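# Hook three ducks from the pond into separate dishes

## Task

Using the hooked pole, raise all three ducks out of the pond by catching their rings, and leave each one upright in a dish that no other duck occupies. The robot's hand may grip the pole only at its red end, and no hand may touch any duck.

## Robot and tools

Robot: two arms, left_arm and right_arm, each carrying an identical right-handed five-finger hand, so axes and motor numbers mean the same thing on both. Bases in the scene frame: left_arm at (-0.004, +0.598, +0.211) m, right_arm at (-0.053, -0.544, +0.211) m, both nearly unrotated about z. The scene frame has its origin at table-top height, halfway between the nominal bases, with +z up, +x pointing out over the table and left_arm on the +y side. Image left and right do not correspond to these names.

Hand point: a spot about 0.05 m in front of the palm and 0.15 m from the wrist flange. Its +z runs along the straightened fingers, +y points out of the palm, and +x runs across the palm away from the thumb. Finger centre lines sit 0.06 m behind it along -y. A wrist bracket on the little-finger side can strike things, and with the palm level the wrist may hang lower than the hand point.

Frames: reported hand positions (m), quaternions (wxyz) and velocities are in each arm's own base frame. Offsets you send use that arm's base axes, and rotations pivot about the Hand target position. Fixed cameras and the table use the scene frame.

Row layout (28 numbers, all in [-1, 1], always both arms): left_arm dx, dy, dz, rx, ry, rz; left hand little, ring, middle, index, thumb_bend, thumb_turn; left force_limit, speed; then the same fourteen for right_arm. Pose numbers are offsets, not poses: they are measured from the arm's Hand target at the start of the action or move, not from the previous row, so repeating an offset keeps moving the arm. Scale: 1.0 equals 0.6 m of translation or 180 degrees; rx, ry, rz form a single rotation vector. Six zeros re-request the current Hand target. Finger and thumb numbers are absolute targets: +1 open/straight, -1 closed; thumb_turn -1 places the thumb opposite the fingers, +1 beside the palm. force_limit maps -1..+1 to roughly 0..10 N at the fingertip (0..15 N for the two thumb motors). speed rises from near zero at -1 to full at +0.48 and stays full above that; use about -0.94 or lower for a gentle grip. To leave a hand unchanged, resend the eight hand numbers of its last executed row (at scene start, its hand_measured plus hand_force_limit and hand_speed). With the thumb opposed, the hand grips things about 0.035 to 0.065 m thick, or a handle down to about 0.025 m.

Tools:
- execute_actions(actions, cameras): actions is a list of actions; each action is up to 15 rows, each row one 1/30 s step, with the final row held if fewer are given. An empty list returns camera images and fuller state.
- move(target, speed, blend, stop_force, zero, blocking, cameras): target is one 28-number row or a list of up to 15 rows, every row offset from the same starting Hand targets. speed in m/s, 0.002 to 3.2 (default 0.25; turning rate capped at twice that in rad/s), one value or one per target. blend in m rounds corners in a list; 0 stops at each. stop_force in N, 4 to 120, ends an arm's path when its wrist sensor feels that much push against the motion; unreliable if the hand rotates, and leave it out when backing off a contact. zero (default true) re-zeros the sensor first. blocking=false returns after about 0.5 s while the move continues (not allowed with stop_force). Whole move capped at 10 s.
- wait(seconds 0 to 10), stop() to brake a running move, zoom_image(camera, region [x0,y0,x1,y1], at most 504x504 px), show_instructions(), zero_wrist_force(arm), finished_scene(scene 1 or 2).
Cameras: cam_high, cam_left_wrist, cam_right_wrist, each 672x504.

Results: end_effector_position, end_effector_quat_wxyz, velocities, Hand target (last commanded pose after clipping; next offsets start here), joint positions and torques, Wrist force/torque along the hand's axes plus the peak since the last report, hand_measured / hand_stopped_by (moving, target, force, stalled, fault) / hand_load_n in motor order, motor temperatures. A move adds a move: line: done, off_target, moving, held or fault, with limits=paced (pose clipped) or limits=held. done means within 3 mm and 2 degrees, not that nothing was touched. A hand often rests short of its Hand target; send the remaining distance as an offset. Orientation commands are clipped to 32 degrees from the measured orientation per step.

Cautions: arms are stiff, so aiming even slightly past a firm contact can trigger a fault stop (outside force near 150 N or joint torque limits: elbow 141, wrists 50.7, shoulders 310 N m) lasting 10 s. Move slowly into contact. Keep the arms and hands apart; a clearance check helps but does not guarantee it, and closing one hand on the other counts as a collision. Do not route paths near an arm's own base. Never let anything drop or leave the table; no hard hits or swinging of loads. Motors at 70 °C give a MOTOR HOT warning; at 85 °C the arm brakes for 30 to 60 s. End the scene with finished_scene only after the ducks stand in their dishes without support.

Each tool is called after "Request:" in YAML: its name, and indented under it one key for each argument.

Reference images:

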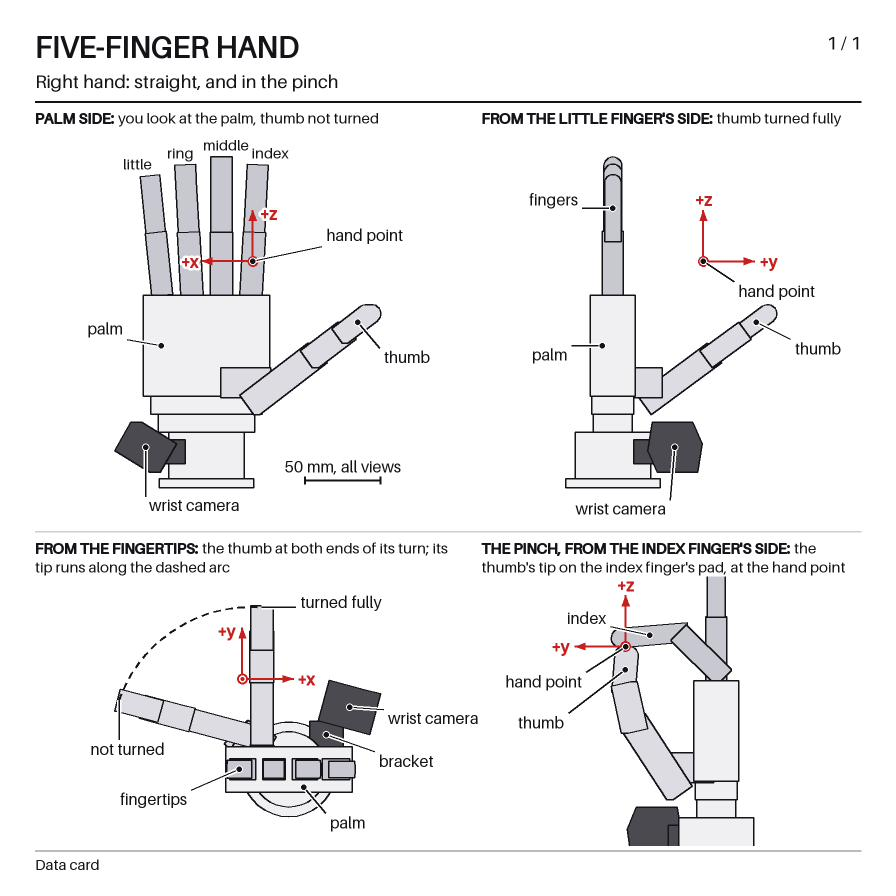

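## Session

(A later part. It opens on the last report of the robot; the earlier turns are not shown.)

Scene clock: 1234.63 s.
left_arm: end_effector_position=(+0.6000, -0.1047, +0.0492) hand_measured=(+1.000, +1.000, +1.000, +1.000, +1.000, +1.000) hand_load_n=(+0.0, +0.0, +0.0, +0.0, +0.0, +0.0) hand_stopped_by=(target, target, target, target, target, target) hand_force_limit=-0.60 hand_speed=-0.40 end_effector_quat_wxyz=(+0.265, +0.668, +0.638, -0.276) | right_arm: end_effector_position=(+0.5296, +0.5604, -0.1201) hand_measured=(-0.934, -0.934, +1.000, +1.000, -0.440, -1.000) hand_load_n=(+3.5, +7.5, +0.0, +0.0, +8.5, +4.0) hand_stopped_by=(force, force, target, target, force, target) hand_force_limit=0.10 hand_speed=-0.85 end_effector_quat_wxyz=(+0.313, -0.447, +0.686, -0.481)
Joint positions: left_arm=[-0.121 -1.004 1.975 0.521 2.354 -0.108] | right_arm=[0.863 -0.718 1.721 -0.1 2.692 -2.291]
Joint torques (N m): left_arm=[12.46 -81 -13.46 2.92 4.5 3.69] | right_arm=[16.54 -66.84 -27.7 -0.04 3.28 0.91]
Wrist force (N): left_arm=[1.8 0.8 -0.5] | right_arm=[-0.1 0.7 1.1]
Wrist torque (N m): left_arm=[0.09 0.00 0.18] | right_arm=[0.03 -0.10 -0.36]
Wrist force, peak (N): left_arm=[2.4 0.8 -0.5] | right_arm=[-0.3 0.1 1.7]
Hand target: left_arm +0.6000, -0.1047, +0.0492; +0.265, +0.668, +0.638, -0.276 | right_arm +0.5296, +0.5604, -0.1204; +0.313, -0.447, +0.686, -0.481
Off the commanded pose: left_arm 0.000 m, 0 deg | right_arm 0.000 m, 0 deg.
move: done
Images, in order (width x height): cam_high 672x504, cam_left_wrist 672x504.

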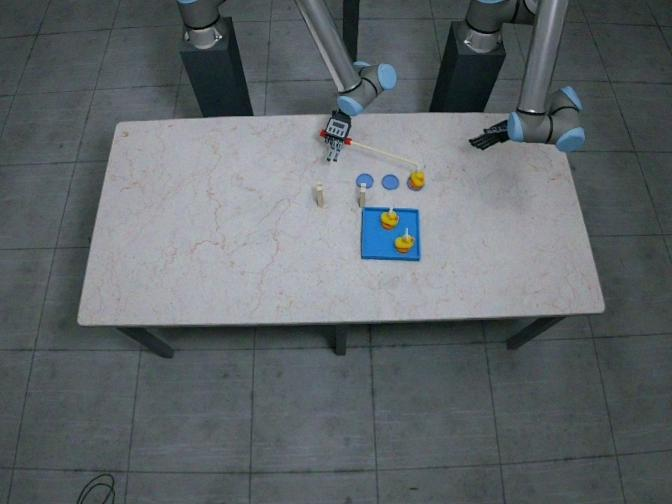

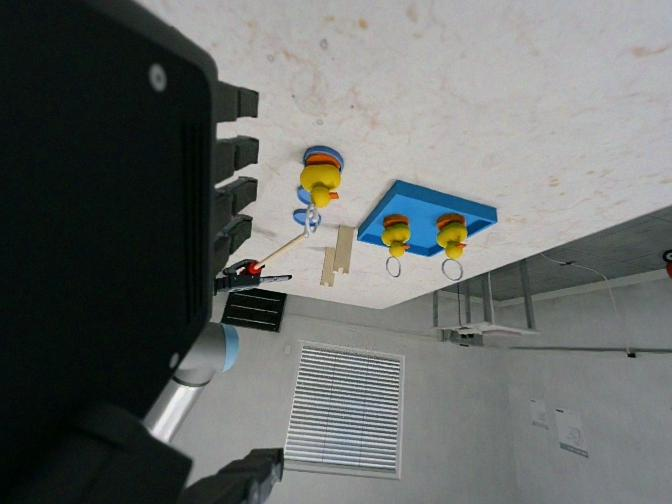

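Request:
move:
  target: [0,0,0,0,0,0,1,1,1,1,1,1,-0.6,-0.4, -0.039,-0.092,0,0,0,0,-1,-1,1,1,-0.98,-1,0.1,-0.85]
  speed: 0.03
  cameras: ["cam_high","cam_left_wrist"]

Request:
zoom_image:
  camera: "cam_left_wrist"
  region: [280, 140, 390, 270]

Request:
zoom_image:
  camera: "cam_high"
  region: [355, 150, 445, 260]

Scene clock: 1254.33 s.
left_arm: end_effector_position=(+0.6000, -0.1047, +0.0492) hand_measured=(+1.000, +1.000, +1.000, +1.000, +1.000, +1.000) hand_load_n=(+0.0, +0.0, +0.0, +0.0, +0.0, +0.0) hand_stopped_by=(target, target, target, target, target, target) hand_force_limit=-0.60 hand_speed=-0.40 end_effector_quat_wxyz=(+0.265, +0.668, +0.638, -0.276) | right_arm: end_effector_position=(+0.5062, +0.5053, -0.1204) hand_measured=(-0.934, -0.934, +1.000, +1.000, -0.440, -1.000) hand_load_n=(+3.5, +7.0, +0.0, +0.0, +8.5, +4.0) hand_stopped_by=(force, force, target, target, force, target) hand_force_limit=0.10 hand_speed=-0.85 end_effector_quat_wxyz=(+0.313, -0.447, +0.686, -0.481)
Joint positions: left_arm=[-0.121 -1.004 1.975 0.521 2.354 -0.108] | right_arm=[0.833 -0.779 1.863 -0.227 2.673 -2.342]
Joint torques (N m): left_arm=[13.48 -83.08 -14.15 2.74 4.43 3.81] | right_arm=[-10.34 -80.4 -5.61 -0.06 -0.64 -1.63]
Wrist force (N): left_arm=[2.1 0.9 -0.2] | right_arm=[-0.3 0.6 1.2]
Wrist torque (N m): left_arm=[0.09 -0.05 0.20] | right_arm=[0.01 -0.04 -0.10]
Wrist force, peak (N): left_arm=[2.3 1.1 -0.4] | right_arm=[0.1 0.3 1.6]
Hand target: left_arm +0.6000, -0.1047, +0.0492; +0.265, +0.668, +0.638, -0.276 | right_arm +0.5062, +0.5052, -0.1204; +0.313, -0.447, +0.686, -0.481
Off the commanded pose: left_arm 0.000 m, 0 deg | right_arm 0.000 m, 0 deg.
move: done
Images, in order (width x height): cam_high 672x504, cam_left_wrist 672x504.

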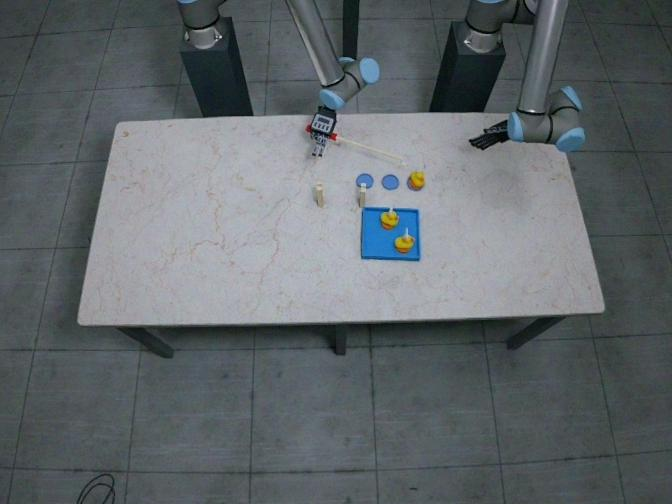

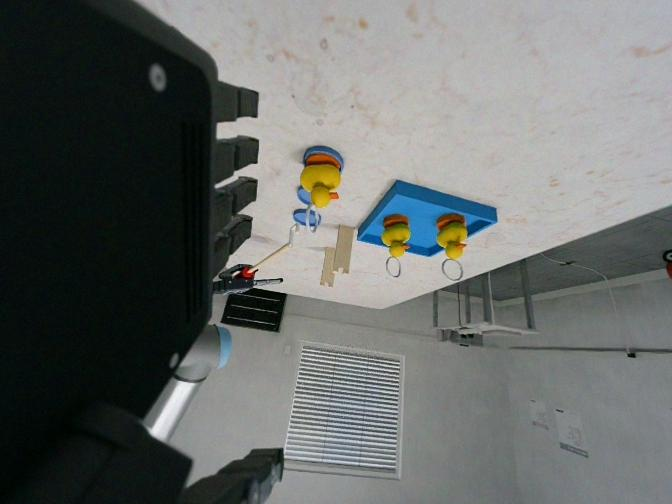

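Scaled by 3.877 from the camera's 672x504 image, which has a finer 960x720 frame.

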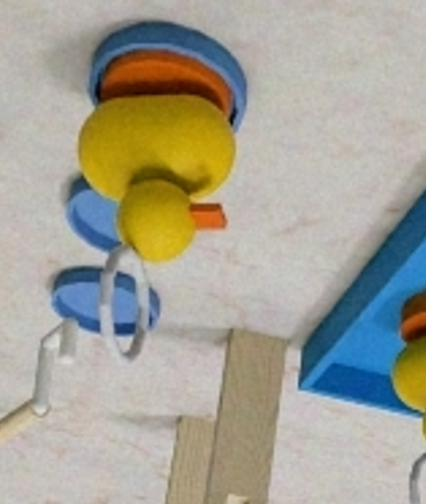

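Scaled by 4.582 from the camera's 672x504 image, which has a finer 960x720 frame.

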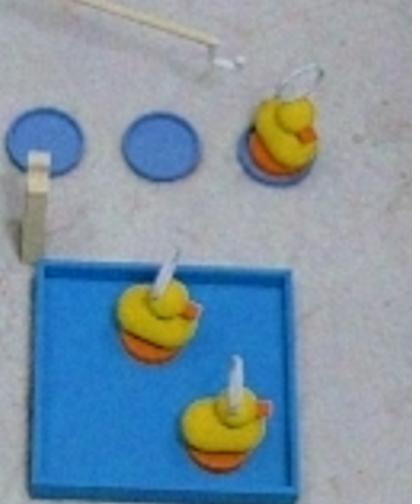

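Request:
move:
  target:
    - [0,0,0,0,0,0,1,1,1,1,1,1,-0.6,-0.4, 0,0,0.167,0,0,0,-1,-1,1,1,-0.98,-1,0.1,-0.85]
    - [0,0,0,0,0,0,1,1,1,1,1,1,-0.6,-0.4, 0.683,-0.175,0.167,0,0,0.111,-1,-1,1,1,-0.98,-1,0.1,-0.85]
    - [0,0,0,0,0,0,1,1,1,1,1,1,-0.6,-0.4, 0.683,-0.175,0.0097,0,0,0.111,-1,-1,1,1,-0.98,-1,0.1,-0.85]
  speed: [0.1,0.15,0.06]
  blend: [0.03,0.02,0]
  cameras: ["cam_high","cam_left_wrist"]

Request:
zoom_image:
  camera: "cam_left_wrist"
  region: [370, 200, 490, 310]

Request:
zoom_image:
  camera: "cam_high"
  region: [345, 180, 435, 270]

Scene clock: 1276.03 s.
left_arm: end_effector_position=(+0.6000, -0.1047, +0.0492) hand_measured=(+1.000, +1.000, +1.000, +1.000, +1.000, +1.000) hand_load_n=(+0.0, +0.0, +0.0, +0.0, +0.0, +0.0) hand_stopped_by=(target, target, target, target, target, target) hand_force_limit=-0.60 hand_speed=-0.40 end_effector_quat_wxyz=(+0.265, +0.668, +0.638, -0.276) | right_arm: end_effector_position=(+0.9159, +0.4002, -0.1143) hand_measured=(-0.934, -0.934, +1.000, +1.000, -0.440, -1.000) hand_load_n=(+3.5, +7.0, +0.0, +0.0, +9.0, +4.0) hand_stopped_by=(force, force, target, target, force, target) hand_force_limit=0.10 hand_speed=-0.85 end_effector_quat_wxyz=(-0.391, +0.559, -0.598, +0.419)
Joint positions: left_arm=[-0.121 -1.004 1.975 0.521 2.354 -0.108] | right_arm=[0.289 -0.738 1.638 -0.53 1.906 -3.015]
Joint torques (N m): left_arm=[14.74 -79.04 -13.42 2.92 4.49 3.93] | right_arm=[-11.74 -71.01 -33.63 -2.42 -1.12 -2.34]
Wrist force (N): left_arm=[2.1 0.9 -0.1] | right_arm=[0.1 0.6 1.2]
Wrist torque (N m): left_arm=[0.09 -0.05 0.20] | right_arm=[0.04 -0.08 -0.09]
Wrist force, peak (N): left_arm=[2.3 1.1 -0.4] | right_arm=[-0.4 0.6 1.9]
Hand target: left_arm +0.6000, -0.1047, +0.0492; +0.265, +0.668, +0.638, -0.276 | right_arm +0.9160, +0.4002, -0.1146; -0.391, +0.559, -0.598, +0.420
Off the commanded pose: left_arm 0.000 m, 0 deg | right_arm 0.000 m, 0 deg.
move: done
Images, in order (width x height): cam_high 672x504, cam_left_wrist 672x504.

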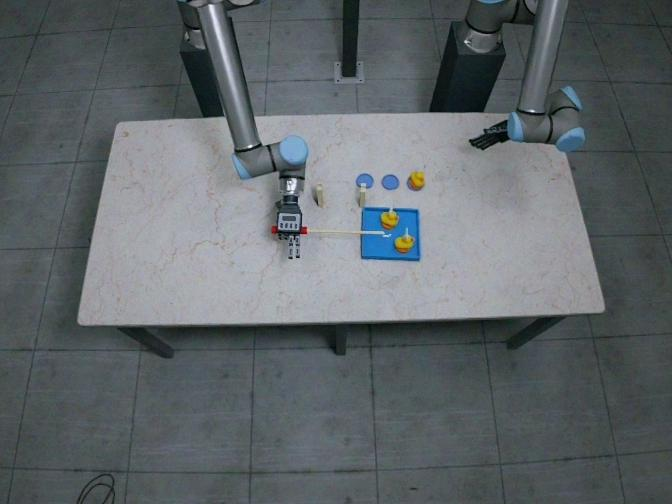

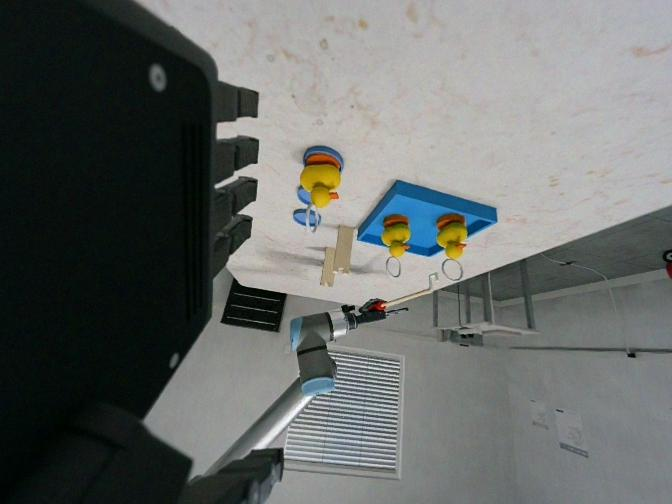

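Scaled by 4.200 from the camera's 672x504 image, which has a finer 960x720 frame.

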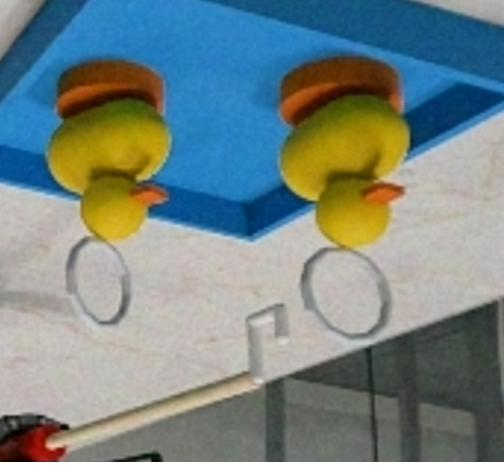

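Scaled by 5.600 from the camera's 672x504 image, which has a finer 960x720 frame.

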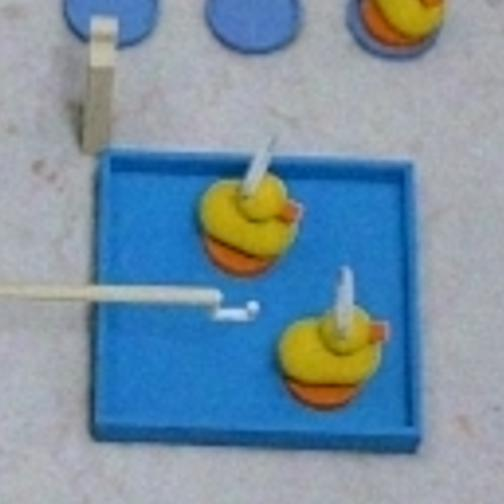

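Request:
move:
  target: [0,0,0,0,0,0,1,1,1,1,1,1,-0.6,-0.4, -0.0075,0.1158,0.0008,0,0,0,-1,-1,1,1,-0.98,-1,0.1,-0.85]
  speed: 0.03
  cameras: ["cam_high","cam_left_wrist"]

Request:
zoom_image:
  camera: "cam_left_wrist"
  region: [400, 220, 490, 310]

Request:
zoom_image:
  camera: "cam_high"
  region: [355, 190, 435, 270]

Scene clock: 1291.90 s.
left_arm: end_effector_position=(+0.6000, -0.1047, +0.0492) hand_measured=(+1.000, +1.000, +1.000, +1.000, +1.000, +1.000) hand_load_n=(+0.0, +0.0, +0.0, +0.0, +0.0, +0.0) hand_stopped_by=(target, target, target, target, target, target) hand_force_limit=-0.60 hand_speed=-0.40 end_effector_quat_wxyz=(+0.265, +0.668, +0.638, -0.276) | right_arm: end_effector_position=(+0.9115, +0.4694, -0.1141) hand_measured=(-0.934, -0.934, +1.000, +1.000, -0.440, -1.000) hand_load_n=(+3.5, +7.0, +0.0, +0.0, +8.5, +4.0) hand_stopped_by=(force, force, target, target, force, target) hand_force_limit=0.10 hand_speed=-0.85 end_effector_quat_wxyz=(-0.392, +0.559, -0.598, +0.420)
Joint positions: left_arm=[-0.121 -1.004 1.975 0.521 2.354 -0.108] | right_arm=[0.375 -0.701 1.556 -0.472 1.986 -2.981]
Joint torques (N m): left_arm=[12.71 -82.31 -13.79 3.16 4.53 3.97] | right_arm=[13.63 -77.34 -33.99 4.52 2.36 2.11]
Wrist force (N): left_arm=[2.2 1.1 -0.4] | right_arm=[0.0 0.5 1.3]
Wrist torque (N m): left_arm=[0.13 -0.05 0.20] | right_arm=[0.02 -0.08 -0.33]
Wrist force, peak (N): left_arm=[2.3 1.1 -0.4] | right_arm=[-0.6 0.8 1.3]
Hand target: left_arm +0.6000, -0.1047, +0.0492; +0.265, +0.668, +0.638, -0.276 | right_arm +0.9115, +0.4697, -0.1141; -0.391, +0.559, -0.598, +0.420
Off the commanded pose: left_arm 0.000 m, 0 deg | right_arm 0.000 m, 0 deg.
move: done
Images, in order (width x height): cam_high 672x504, cam_left_wrist 672x504.

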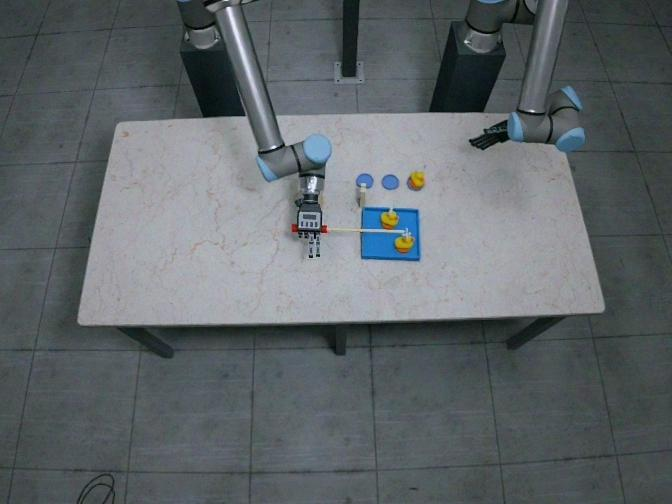

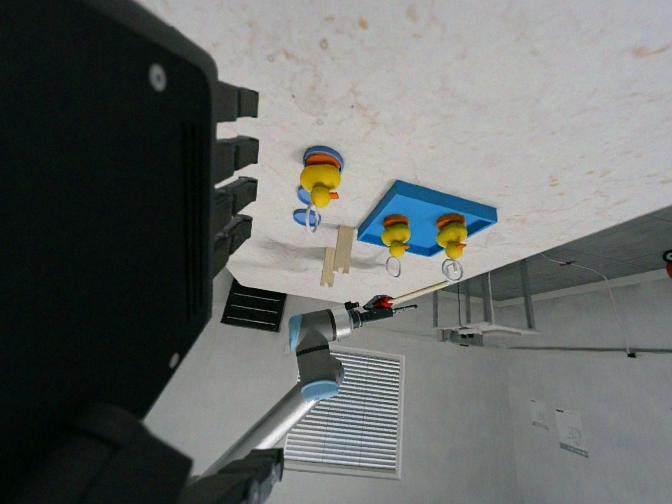

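Scaled by 5.600 from the camera's 672x504 image, which has a finer 960x720 frame.

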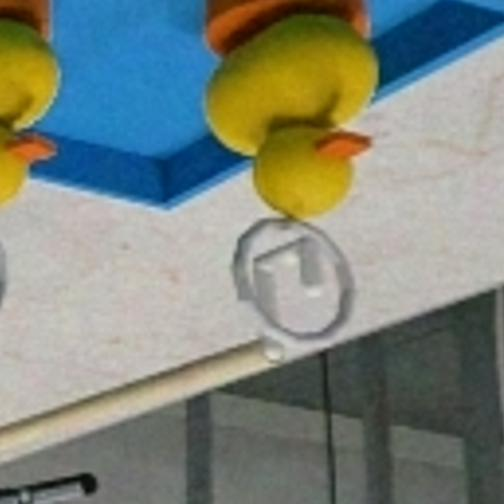

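Scaled by 6.300 from the camera's 672x504 image, which has a finer 960x720 frame.

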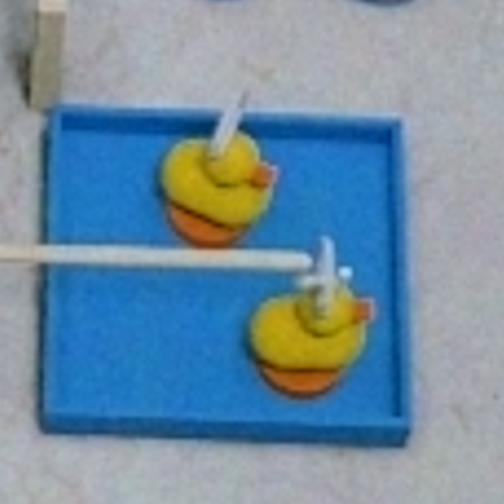

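Request:
move:
  target:
    - [0,0,0,0,0,0,1,1,1,1,1,1,-0.6,-0.4, 0,0,0.058,0,0,0,-1,-1,1,1,-0.98,-1,0.1,-0.85]
    - [0,0,0,0,0,0,1,1,1,1,1,1,-0.6,-0.4, 0,0,0.333,0,0,0,-1,-1,1,1,-0.98,-1,0.1,-0.85]
  speed: [0.03,0.06]
  blend: [0.005,0]
  cameras: ["cam_high","cam_left_wrist"]

Request:
zoom_image:
  camera: "cam_left_wrist"
  region: [370, 220, 510, 400]

Request:
zoom_image:
  camera: "cam_high"
  region: [355, 170, 435, 270]

Scene clock: 1317.57 s.
left_arm: end_effector_position=(+0.6000, -0.1047, +0.0492) hand_measured=(+1.000, +1.000, +1.000, +1.000, +1.000, +1.000) hand_load_n=(+0.0, +0.0, +0.0, +0.0, +0.0, +0.0) hand_stopped_by=(target, target, target, target, target, target) hand_force_limit=-0.60 hand_speed=-0.40 end_effector_quat_wxyz=(+0.265, +0.668, +0.638, -0.276) | right_arm: end_effector_position=(+0.9114, +0.4697, +0.0854) hand_measured=(-0.934, -0.934, +1.000, +1.000, -0.440, -1.000) hand_load_n=(+3.0, +7.0, +0.0, +0.0, +9.0, +3.5) hand_stopped_by=(force, force, target, target, force, target) hand_force_limit=0.10 hand_speed=-0.85 end_effector_quat_wxyz=(-0.391, +0.559, -0.598, +0.420)
Joint positions: left_arm=[-0.121 -1.004 1.975 0.521 2.354 -0.108] | right_arm=[0.375 -0.918 1.519 -0.218 1.986 -2.981]
Joint torques (N m): left_arm=[12.5 -80.97 -12.77 3.25 4.5 3.65] | right_arm=[11.11 -89.96 -43.3 2.95 0.47 0.76]
Wrist force (N): left_arm=[2.1 0.9 -0.4] | right_arm=[-0.2 1.4 1.4]
Wrist torque (N m): left_arm=[0.10 -0.04 0.19] | right_arm=[0.08 0.01 -0.50]
Wrist force, peak (N): left_arm=[2.3 1.1 -0.1] | right_arm=[-0.3 1.5 1.7]
Hand target: left_arm +0.6000, -0.1047, +0.0492; +0.265, +0.668, +0.638, -0.276 | right_arm +0.9115, +0.4697, +0.0857; -0.391, +0.559, -0.598, +0.420
Off the commanded pose: left_arm 0.000 m, 0 deg | right_arm 0.000 m, 0 deg.
move: done
Images, in order (width x height): cam_high 672x504, cam_left_wrist 672x504.

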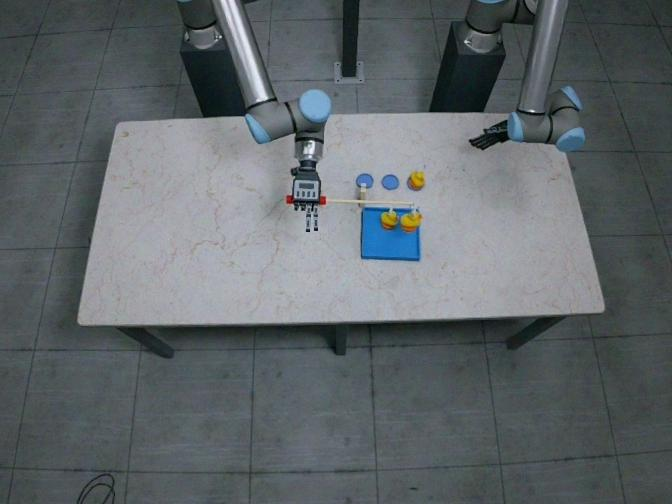

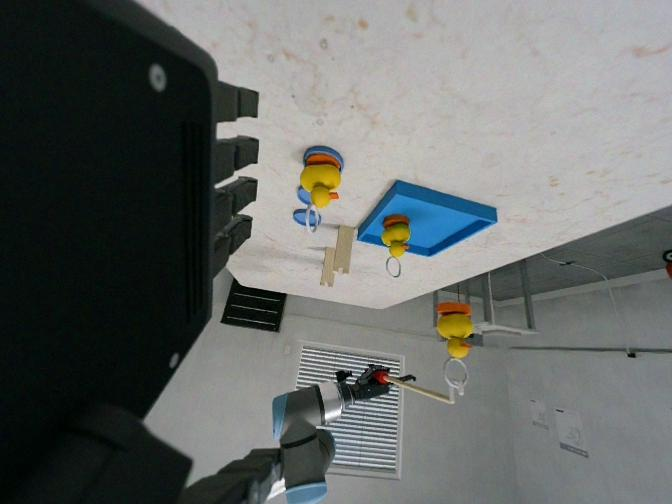

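Scaled by 2.800 from the camera's 672x504 image, which has a finer 960x720 frame.

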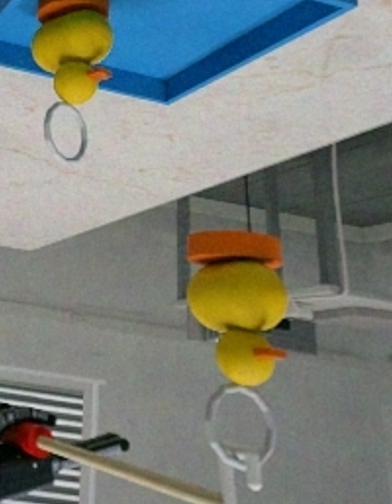

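Scaled by 5.040 from the camera's 672x504 image, which has a finer 960x720 frame.

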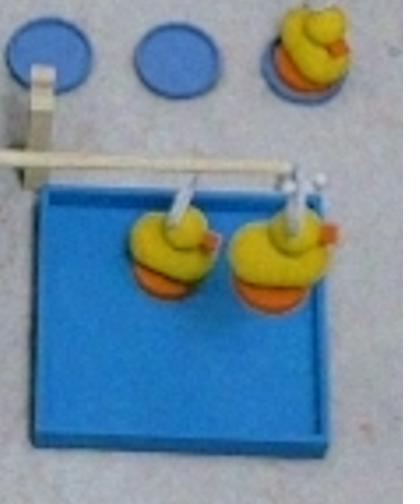

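Request:
move:
  target:
    - [0,0,0,0,0,0,1,1,1,1,1,1,-0.6,-0.4, -0.6448,-0.0205,0,0,0,-0.111,-1,-1,1,1,-0.98,-1,0.1,-0.85]
    - [0,0,0,0,0,0,1,1,1,1,1,1,-0.6,-0.4, -0.6448,-0.0205,-0.2528,0,0,-0.111,-1,-1,1,1,-0.98,-1,0.1,-0.85]
  speed: [0.09,0.06]
  blend: [0.01,0]
  cameras: ["cam_high","cam_left_wrist"]

Request:
zoom_image:
  camera: "cam_left_wrist"
  region: [280, 140, 380, 260]

Request:
zoom_image:
  camera: "cam_high"
  region: [365, 140, 435, 210]

Scene clock: 1333.30 s.
left_arm: end_effector_position=(+0.6000, -0.1047, +0.0492) hand_measured=(+1.000, +1.000, +1.000, +1.000, +1.000, +1.000) hand_load_n=(+0.0, +0.0, +0.0, +0.0, +0.0, +0.0) hand_stopped_by=(target, target, target, target, target, target) hand_force_limit=-0.60 hand_speed=-0.40 end_effector_quat_wxyz=(+0.265, +0.668, +0.638, -0.276) | right_arm: end_effector_position=(+0.5245, +0.4573, -0.0657) hand_measured=(-0.934, -0.934, +1.000, +1.000, -0.440, -1.000) hand_load_n=(+3.0, +7.0, +0.0, +0.0, +9.0, +4.0) hand_stopped_by=(force, force, target, target, force, target) hand_force_limit=0.10 hand_speed=-0.85 end_effector_quat_wxyz=(+0.313, -0.447, +0.686, -0.481)
Joint positions: left_arm=[-0.121 -1.004 1.975 0.521 2.354 -0.108] | right_arm=[0.755 -0.912 1.962 -0.297 2.618 -2.461]
Joint torques (N m): left_arm=[11.86 -81.45 -12.78 3.19 4.18 3.99] | right_arm=[10.21 -56 -25.54 -1.05 2.04 -1.78]
Wrist force (N): left_arm=[1.8 1.0 -0.5] | right_arm=[-0.2 1.4 1.2]
Wrist torque (N m): left_arm=[0.12 0.01 0.18] | right_arm=[0.09 0.03 -0.46]
Wrist force, peak (N): left_arm=[2.5 1.0 -0.4] | right_arm=[-0.7 1.2 2.0]
Hand target: left_arm +0.6000, -0.1047, +0.0492; +0.265, +0.668, +0.638, -0.276 | right_arm +0.5246, +0.4574, -0.0660; +0.313, -0.447, +0.686, -0.481
Off the commanded pose: left_arm 0.000 m, 0 deg | right_arm 0.000 m, 0 deg.
move: done
Images, in order (width x height): cam_high 672x504, cam_left_wrist 672x504.

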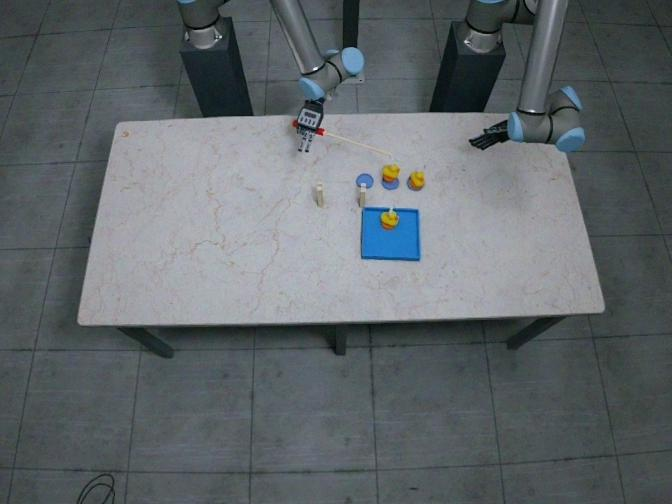

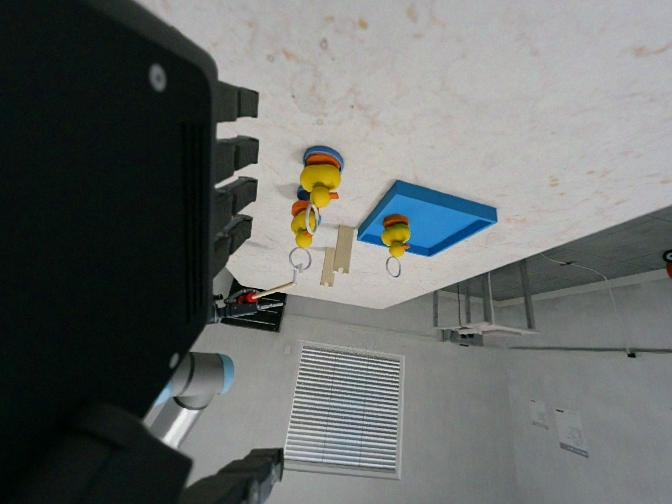

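Scaled by 4.200 from the camera's 672x504 image, which has a finer 960x720 frame.

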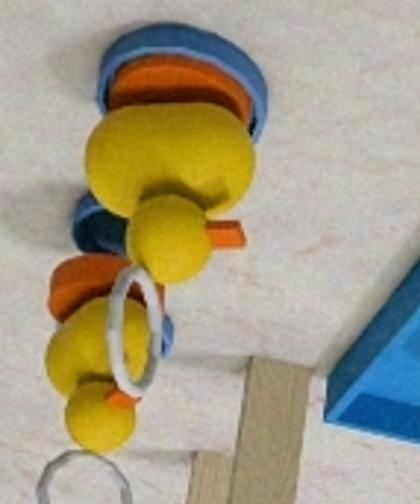

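Scaled by 7.200 from the camera's 672x504 image, which has a finer 960x720 frame.

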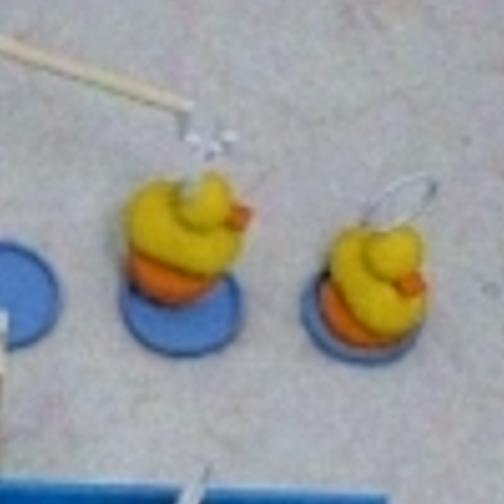

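Request:
move:
  target: [0,0,0,0,0,0,1,1,1,1,1,1,-0.6,-0.4, 0.014,0.0125,-0.03,0,0,0,-1,-1,1,1,-0.98,-1,0.1,-0.85]
  speed: 0.03
  cameras: ["cam_high","cam_left_wrist"]

Request:
zoom_image:
  camera: "cam_left_wrist"
  region: [280, 140, 380, 260]

Request:
zoom_image:
  camera: "cam_high"
  region: [365, 150, 425, 210]

Scene clock: 1356.53 s.
left_arm: end_effector_position=(+0.6000, -0.1047, +0.0492) hand_measured=(+1.000, +1.000, +1.000, +1.000, +1.000, +1.000) hand_load_n=(+0.0, +0.0, +0.0, +0.0, +0.0, +0.0) hand_stopped_by=(target, target, target, target, target, target) hand_force_limit=-0.60 hand_speed=-0.40 end_effector_quat_wxyz=(+0.265, +0.668, +0.638, -0.276) | right_arm: end_effector_position=(+0.5329, +0.4648, -0.0838) hand_measured=(-0.934, -0.934, +1.000, +1.000, -0.440, -1.000) hand_load_n=(+3.0, +7.0, +0.0, -0.5, +9.5, +4.0) hand_stopped_by=(force, force, target, target, force, target) hand_force_limit=0.10 hand_speed=-0.85 end_effector_quat_wxyz=(+0.313, -0.447, +0.686, -0.481)
Joint positions: left_arm=[-0.121 -1.004 1.975 0.521 2.354 -0.108] | right_arm=[0.754 -0.875 1.938 -0.311 2.618 -2.461]
Joint torques (N m): left_arm=[8.63 -80.48 -13.98 3.51 3.8 3.66] | right_arm=[-15.14 -53.94 -25.23 -1.2 -1.01 -2.06]
Wrist force (N): left_arm=[2.1 0.8 -0.4] | right_arm=[-0.3 1.1 1.1]
Wrist torque (N m): left_arm=[0.08 -0.05 0.19] | right_arm=[0.04 0.05 -0.38]
Wrist force, peak (N): left_arm=[2.5 0.9 -0.4] | right_arm=[-0.4 1.3 1.8]
Hand target: left_arm +0.6000, -0.1047, +0.0492; +0.265, +0.668, +0.638, -0.276 | right_arm +0.5330, +0.4649, -0.0840; +0.313, -0.447, +0.686, -0.481
Off the commanded pose: left_arm 0.000 m, 0 deg | right_arm 0.000 m, 0 deg.
move: done
Images, in order (width x height): cam_high 672x504, cam_left_wrist 672x504.

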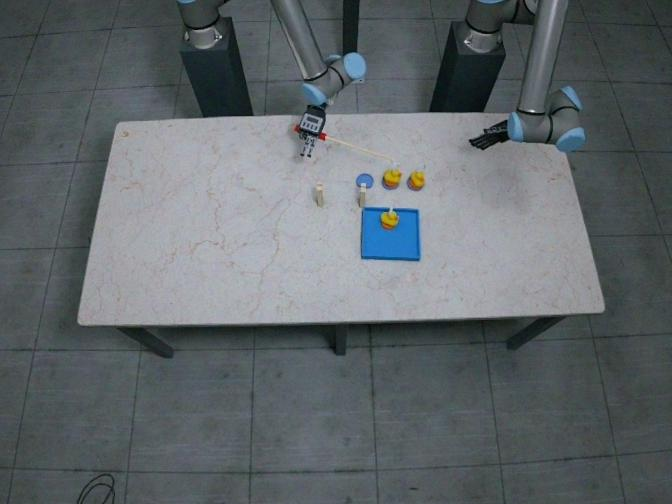

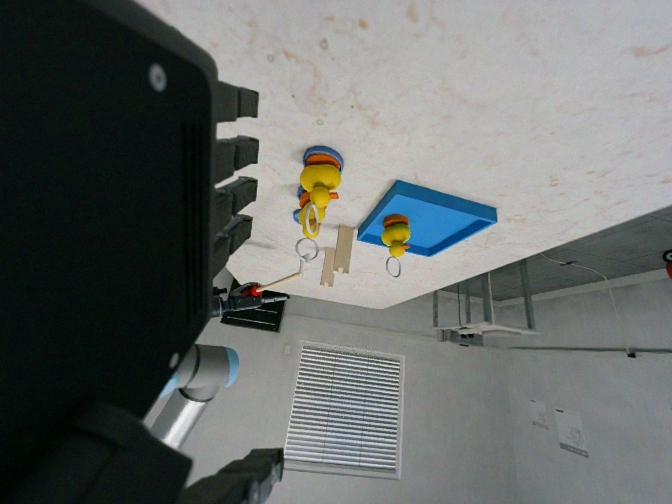

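Scaled by 4.200 from the camera's 672x504 image, which has a finer 960x720 frame.

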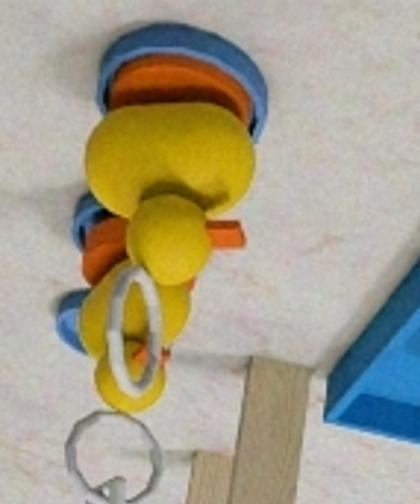

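Scaled by 8.400 from the camera's 672x504 image, which has a finer 960x720 frame.

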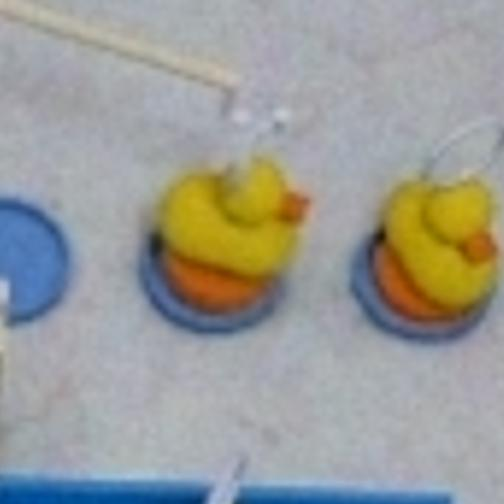

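Request:
move:
  target: [0,0,0,0,0,0,1,1,1,1,1,1,-0.6,-0.4, -0.003,0,-0.0225,0,0,0,-1,-1,1,1,-0.98,-1,0.1,-0.85]
  speed: 0.02
  cameras: ["cam_high","cam_left_wrist"]

Request:
zoom_image:
  camera: "cam_left_wrist"
  region: [280, 140, 380, 260]

Request:
zoom_image:
  camera: "cam_high"
  region: [365, 150, 425, 210]

Scene clock: 1370.40 s.
left_arm: end_effector_position=(+0.6000, -0.1047, +0.0492) hand_measured=(+1.000, +1.000, +1.000, +1.000, +1.000, +1.000) hand_load_n=(+0.0, +0.0, +0.0, +0.0, +0.0, +0.0) hand_stopped_by=(target, target, target, target, target, target) hand_force_limit=-0.60 hand_speed=-0.40 end_effector_quat_wxyz=(+0.265, +0.668, +0.638, -0.276) | right_arm: end_effector_position=(+0.5312, +0.4648, -0.0972) hand_measured=(-0.934, -0.934, +1.000, +1.000, -0.440, -1.000) hand_load_n=(+3.5, +7.0, +0.0, +0.0, +8.5, +4.0) hand_stopped_by=(force, force, target, target, force, target) hand_force_limit=0.10 hand_speed=-0.85 end_effector_quat_wxyz=(+0.313, -0.447, +0.686, -0.481) end_effector_velocity=(-0.001, +0.000, -0.003) end_effector_angular_velocity=(-0.002, +0.002, +0.000)
Joint positions: left_arm=[-0.121 -1.004 1.975 0.521 2.354 -0.108] | right_arm=[0.757 -0.855 1.938 -0.329 2.619 -2.459]
Joint velocities: left_arm=[within noise] | right_arm=[0.001 0.005 0.001 -0.003 0 0]
Joint torques (N m): left_arm=[6.88 -82.14 -13.46 3.84 4.46 3.64] | right_arm=[14.95 -56.49 -17.52 -0.08 3.44 2.28]
Wrist force (N): left_arm=[2.0 0.8 -0.4] | right_arm=[-0.6 0.9 1.2]
Wrist torque (N m): left_arm=[0.10 -0.03 0.19] | right_arm=[0.06 0.02 -0.40]
Wrist force, peak (N): left_arm=[2.5 0.8 -0.2] | right_arm=[-0.3 1.2 1.8]
Hand target: left_arm +0.6000, -0.1047, +0.0492; +0.265, +0.668, +0.638, -0.276 | right_arm +0.5312, +0.4649, -0.0975; +0.313, -0.447, +0.686, -0.481
Off the commanded pose: left_arm 0.000 m, 0 deg | right_arm 0.000 m, 0 deg.
move: done
Images, in order (width x height): cam_high 672x504, cam_left_wrist 672x504.

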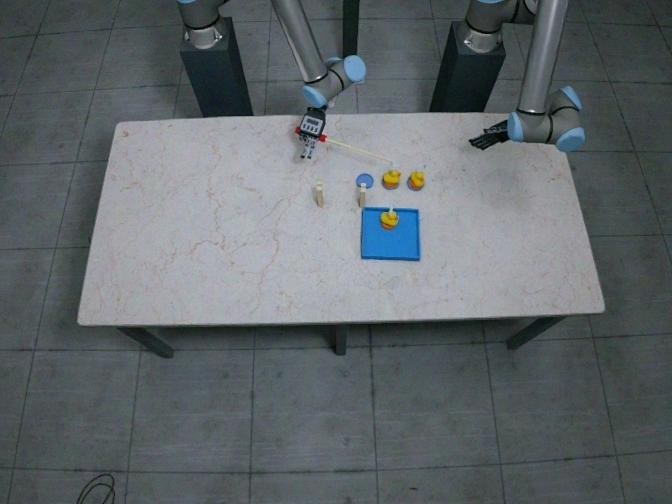

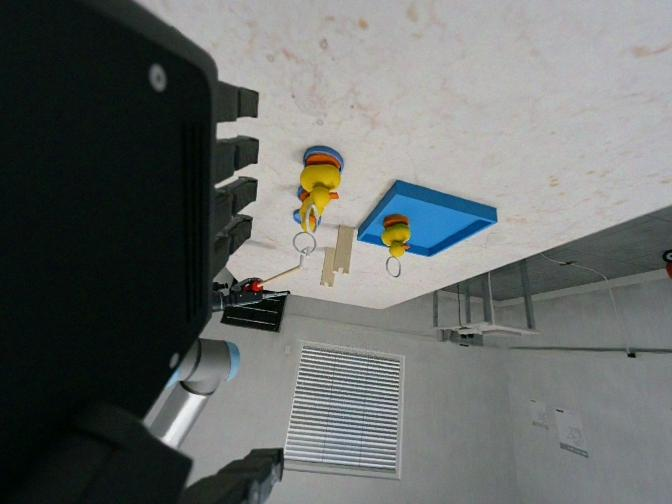

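Scaled by 4.200 from the camera's 672x504 image, which has a finer 960x720 frame.

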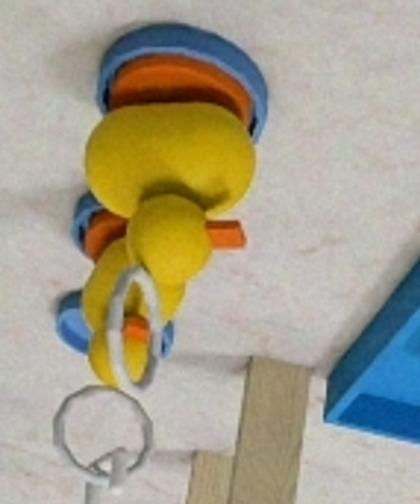

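Scaled by 8.400 from the camera's 672x504 image, which has a finer 960x720 frame.

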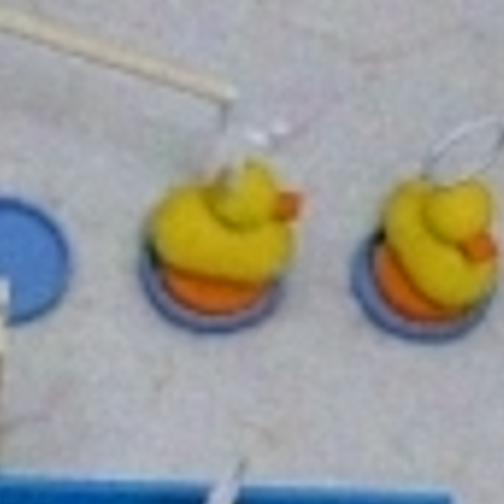

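Request:
move:
  target: [0,0,0,0,0,0,1,1,1,1,1,1,-0.6,-0.4, 0,0,-0.0375,0,0,0,-1,-1,1,1,-0.98,-1,0.1,-0.85]
  speed: 0.02
  cameras: ["cam_high","cam_left_wrist"]

Request:
zoom_image:
  camera: "cam_left_wrist"
  region: [280, 160, 360, 280]

Request:
zoom_image:
  camera: "cam_high"
  region: [365, 150, 425, 210]

Scene clock: 1380.93 s.
left_arm: end_effector_position=(+0.6000, -0.1047, +0.0492) hand_measured=(+1.000, +1.000, +1.000, +1.000, +1.000, +1.000) hand_load_n=(-0.5, +0.0, +0.0, +0.0, +0.0, +0.0) hand_stopped_by=(target, target, target, target, target, target) hand_force_limit=-0.60 hand_speed=-0.40 end_effector_quat_wxyz=(+0.265, +0.668, +0.638, -0.276) | right_arm: end_effector_position=(+0.5312, +0.4649, -0.1197) hand_measured=(-0.934, -0.934, +1.000, +1.000, -0.440, -1.000) hand_load_n=(+3.5, +7.5, +0.0, +0.0, +9.0, +4.0) hand_stopped_by=(force, force, target, target, force, target) hand_force_limit=0.10 hand_speed=-0.85 end_effector_quat_wxyz=(+0.313, -0.447, +0.686, -0.481)
Joint positions: left_arm=[-0.121 -1.004 1.975 0.521 2.354 -0.108] | right_arm=[0.757 -0.82 1.934 -0.36 2.619 -2.459]
Joint torques (N m): left_arm=[7.04 -82.36 -14.01 3.75 4.21 3.77] | right_arm=[16.21 -58.36 -24.14 0.1 3.12 0.64]
Wrist force (N): left_arm=[1.8 0.7 -0.3] | right_arm=[-0.3 0.3 1.3]
Wrist torque (N m): left_arm=[0.07 0.00 0.17] | right_arm=[-0.03 -0.01 -0.40]
Wrist force, peak (N): left_arm=[2.4 0.9 -0.4] | right_arm=[0.1 0.9 1.6]
Hand target: left_arm +0.6000, -0.1047, +0.0492; +0.265, +0.668, +0.638, -0.276 | right_arm +0.5312, +0.4649, -0.1200; +0.313, -0.447, +0.686, -0.481
Off the commanded pose: left_arm 0.000 m, 0 deg | right_arm 0.000 m, 0 deg.
move: done
Images, in order (width x height): cam_high 672x504, cam_left_wrist 672x504.

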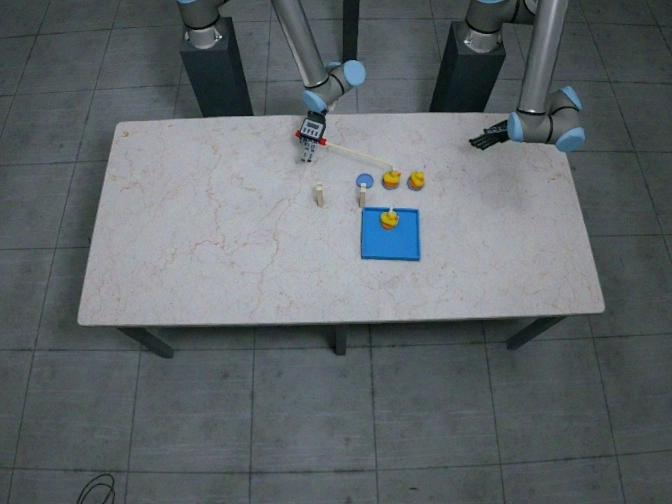

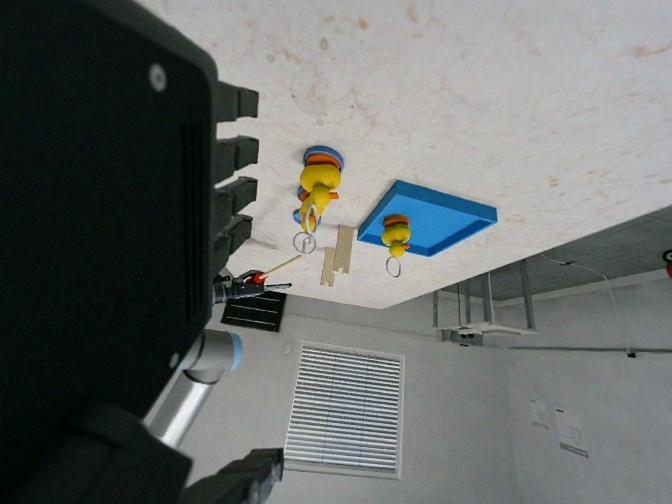

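Scaled by 4.200 from the camera's 672x504 image, which has a finer 960x720 frame.

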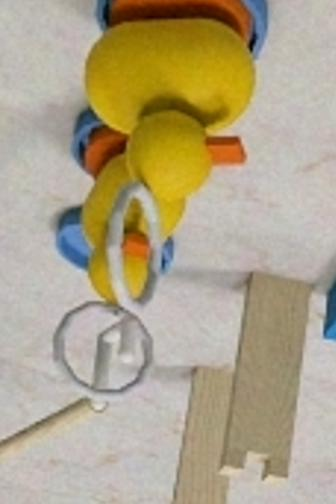

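Scaled by 8.400 from the camera's 672x504 image, which has a finer 960x720 frame.

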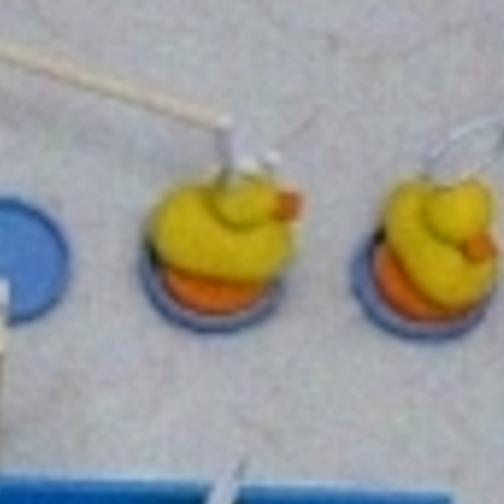

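Request:
move:
  target:
    - [0,0,0,0,0,0,1,1,1,1,1,1,-0.6,-0.4, 0,0,-0.004,0,0,0,-1,-1,1,1,-0.98,-1,0.1,-0.85]
    - [0,0,0,0,0,0,1,1,1,1,1,1,-0.6,-0.4, -0.039,-0.092,-0.004,0,0,0,-1,-1,1,1,-0.98,-1,0.1,-0.85]
  speed: 0.03
  cameras: ["cam_high","cam_left_wrist"]

Request:
zoom_image:
  camera: "cam_left_wrist"
  region: [280, 140, 480, 290]

Request:
zoom_image:
  camera: "cam_high"
  region: [355, 150, 445, 260]

Scene clock: 1399.27 s.
left_arm: end_effector_position=(+0.6000, -0.1047, +0.0492) hand_measured=(+1.000, +1.000, +1.000, +1.000, +1.000, +1.000) hand_load_n=(+0.0, +0.0, +0.0, +0.0, +0.0, +0.0) hand_stopped_by=(target, target, target, target, target, target) hand_force_limit=-0.60 hand_speed=-0.40 end_effector_quat_wxyz=(+0.265, +0.668, +0.638, -0.276) | right_arm: end_effector_position=(+0.5078, +0.4098, -0.1224) hand_measured=(-0.934, -0.934, +1.000, +1.000, -0.440, -1.000) hand_load_n=(+3.5, +7.5, +0.0, +0.0, +8.5, +4.0) hand_stopped_by=(force, force, target, target, force, target) hand_force_limit=0.10 hand_speed=-0.85 end_effector_quat_wxyz=(+0.313, -0.447, +0.686, -0.481)
Joint positions: left_arm=[-0.121 -1.004 1.975 0.521 2.354 -0.108] | right_arm=[0.711 -0.87 2.068 -0.494 2.586 -2.517]
Joint torques (N m): left_arm=[8.12 -82.26 -13.93 3.91 3.68 3.84] | right_arm=[-17.22 -76.64 -1.96 -1.34 -1.27 -2.33]
Wrist force (N): left_arm=[1.9 0.7 -0.7] | right_arm=[-0.1 0.8 1.5]
Wrist torque (N m): left_arm=[0.10 -0.01 0.18] | right_arm=[0.03 -0.05 -0.13]
Wrist force, peak (N): left_arm=[2.4 1.0 -0.5] | right_arm=[-0.5 0.7 1.9]
Hand target: left_arm +0.6000, -0.1047, +0.0492; +0.265, +0.668, +0.638, -0.276 | right_arm +0.5078, +0.4097, -0.1224; +0.313, -0.447, +0.686, -0.481
Off the commanded pose: left_arm 0.000 m, 0 deg | right_arm 0.000 m, 0 deg.
move: done
Images, in order (width x height): cam_high 672x504, cam_left_wrist 672x504.

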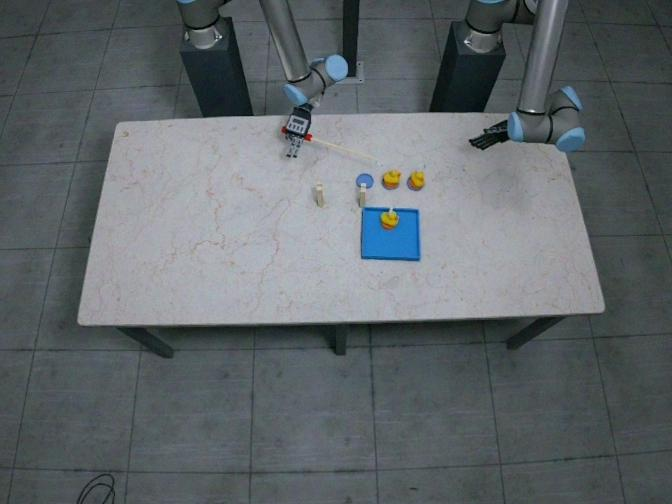

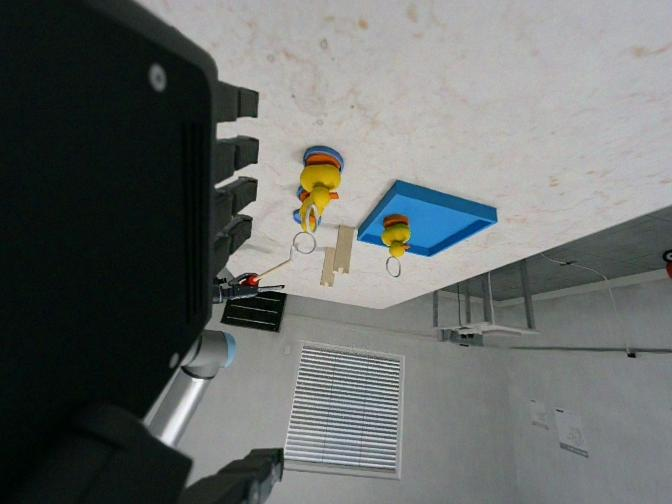

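Scaled by 2.520 from the camera's 672x504 image, which has a finer 960x720 frame.

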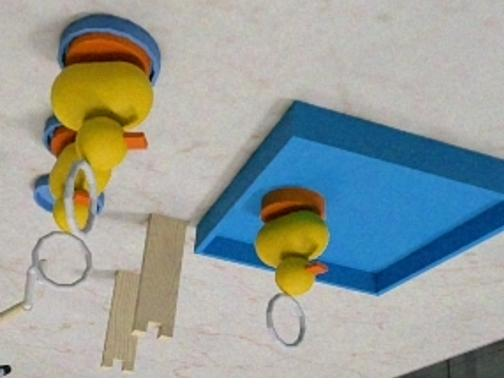

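Scaled by 4.582 from the camera's 672x504 image, which has a finer 960x720 frame.

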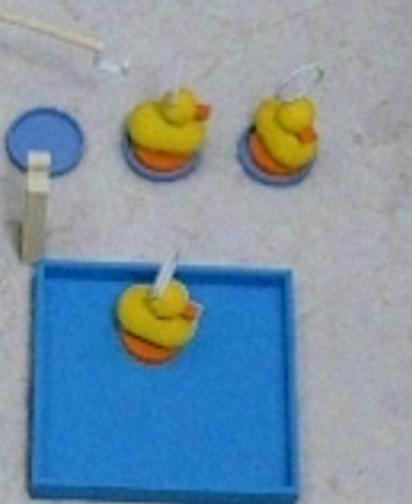

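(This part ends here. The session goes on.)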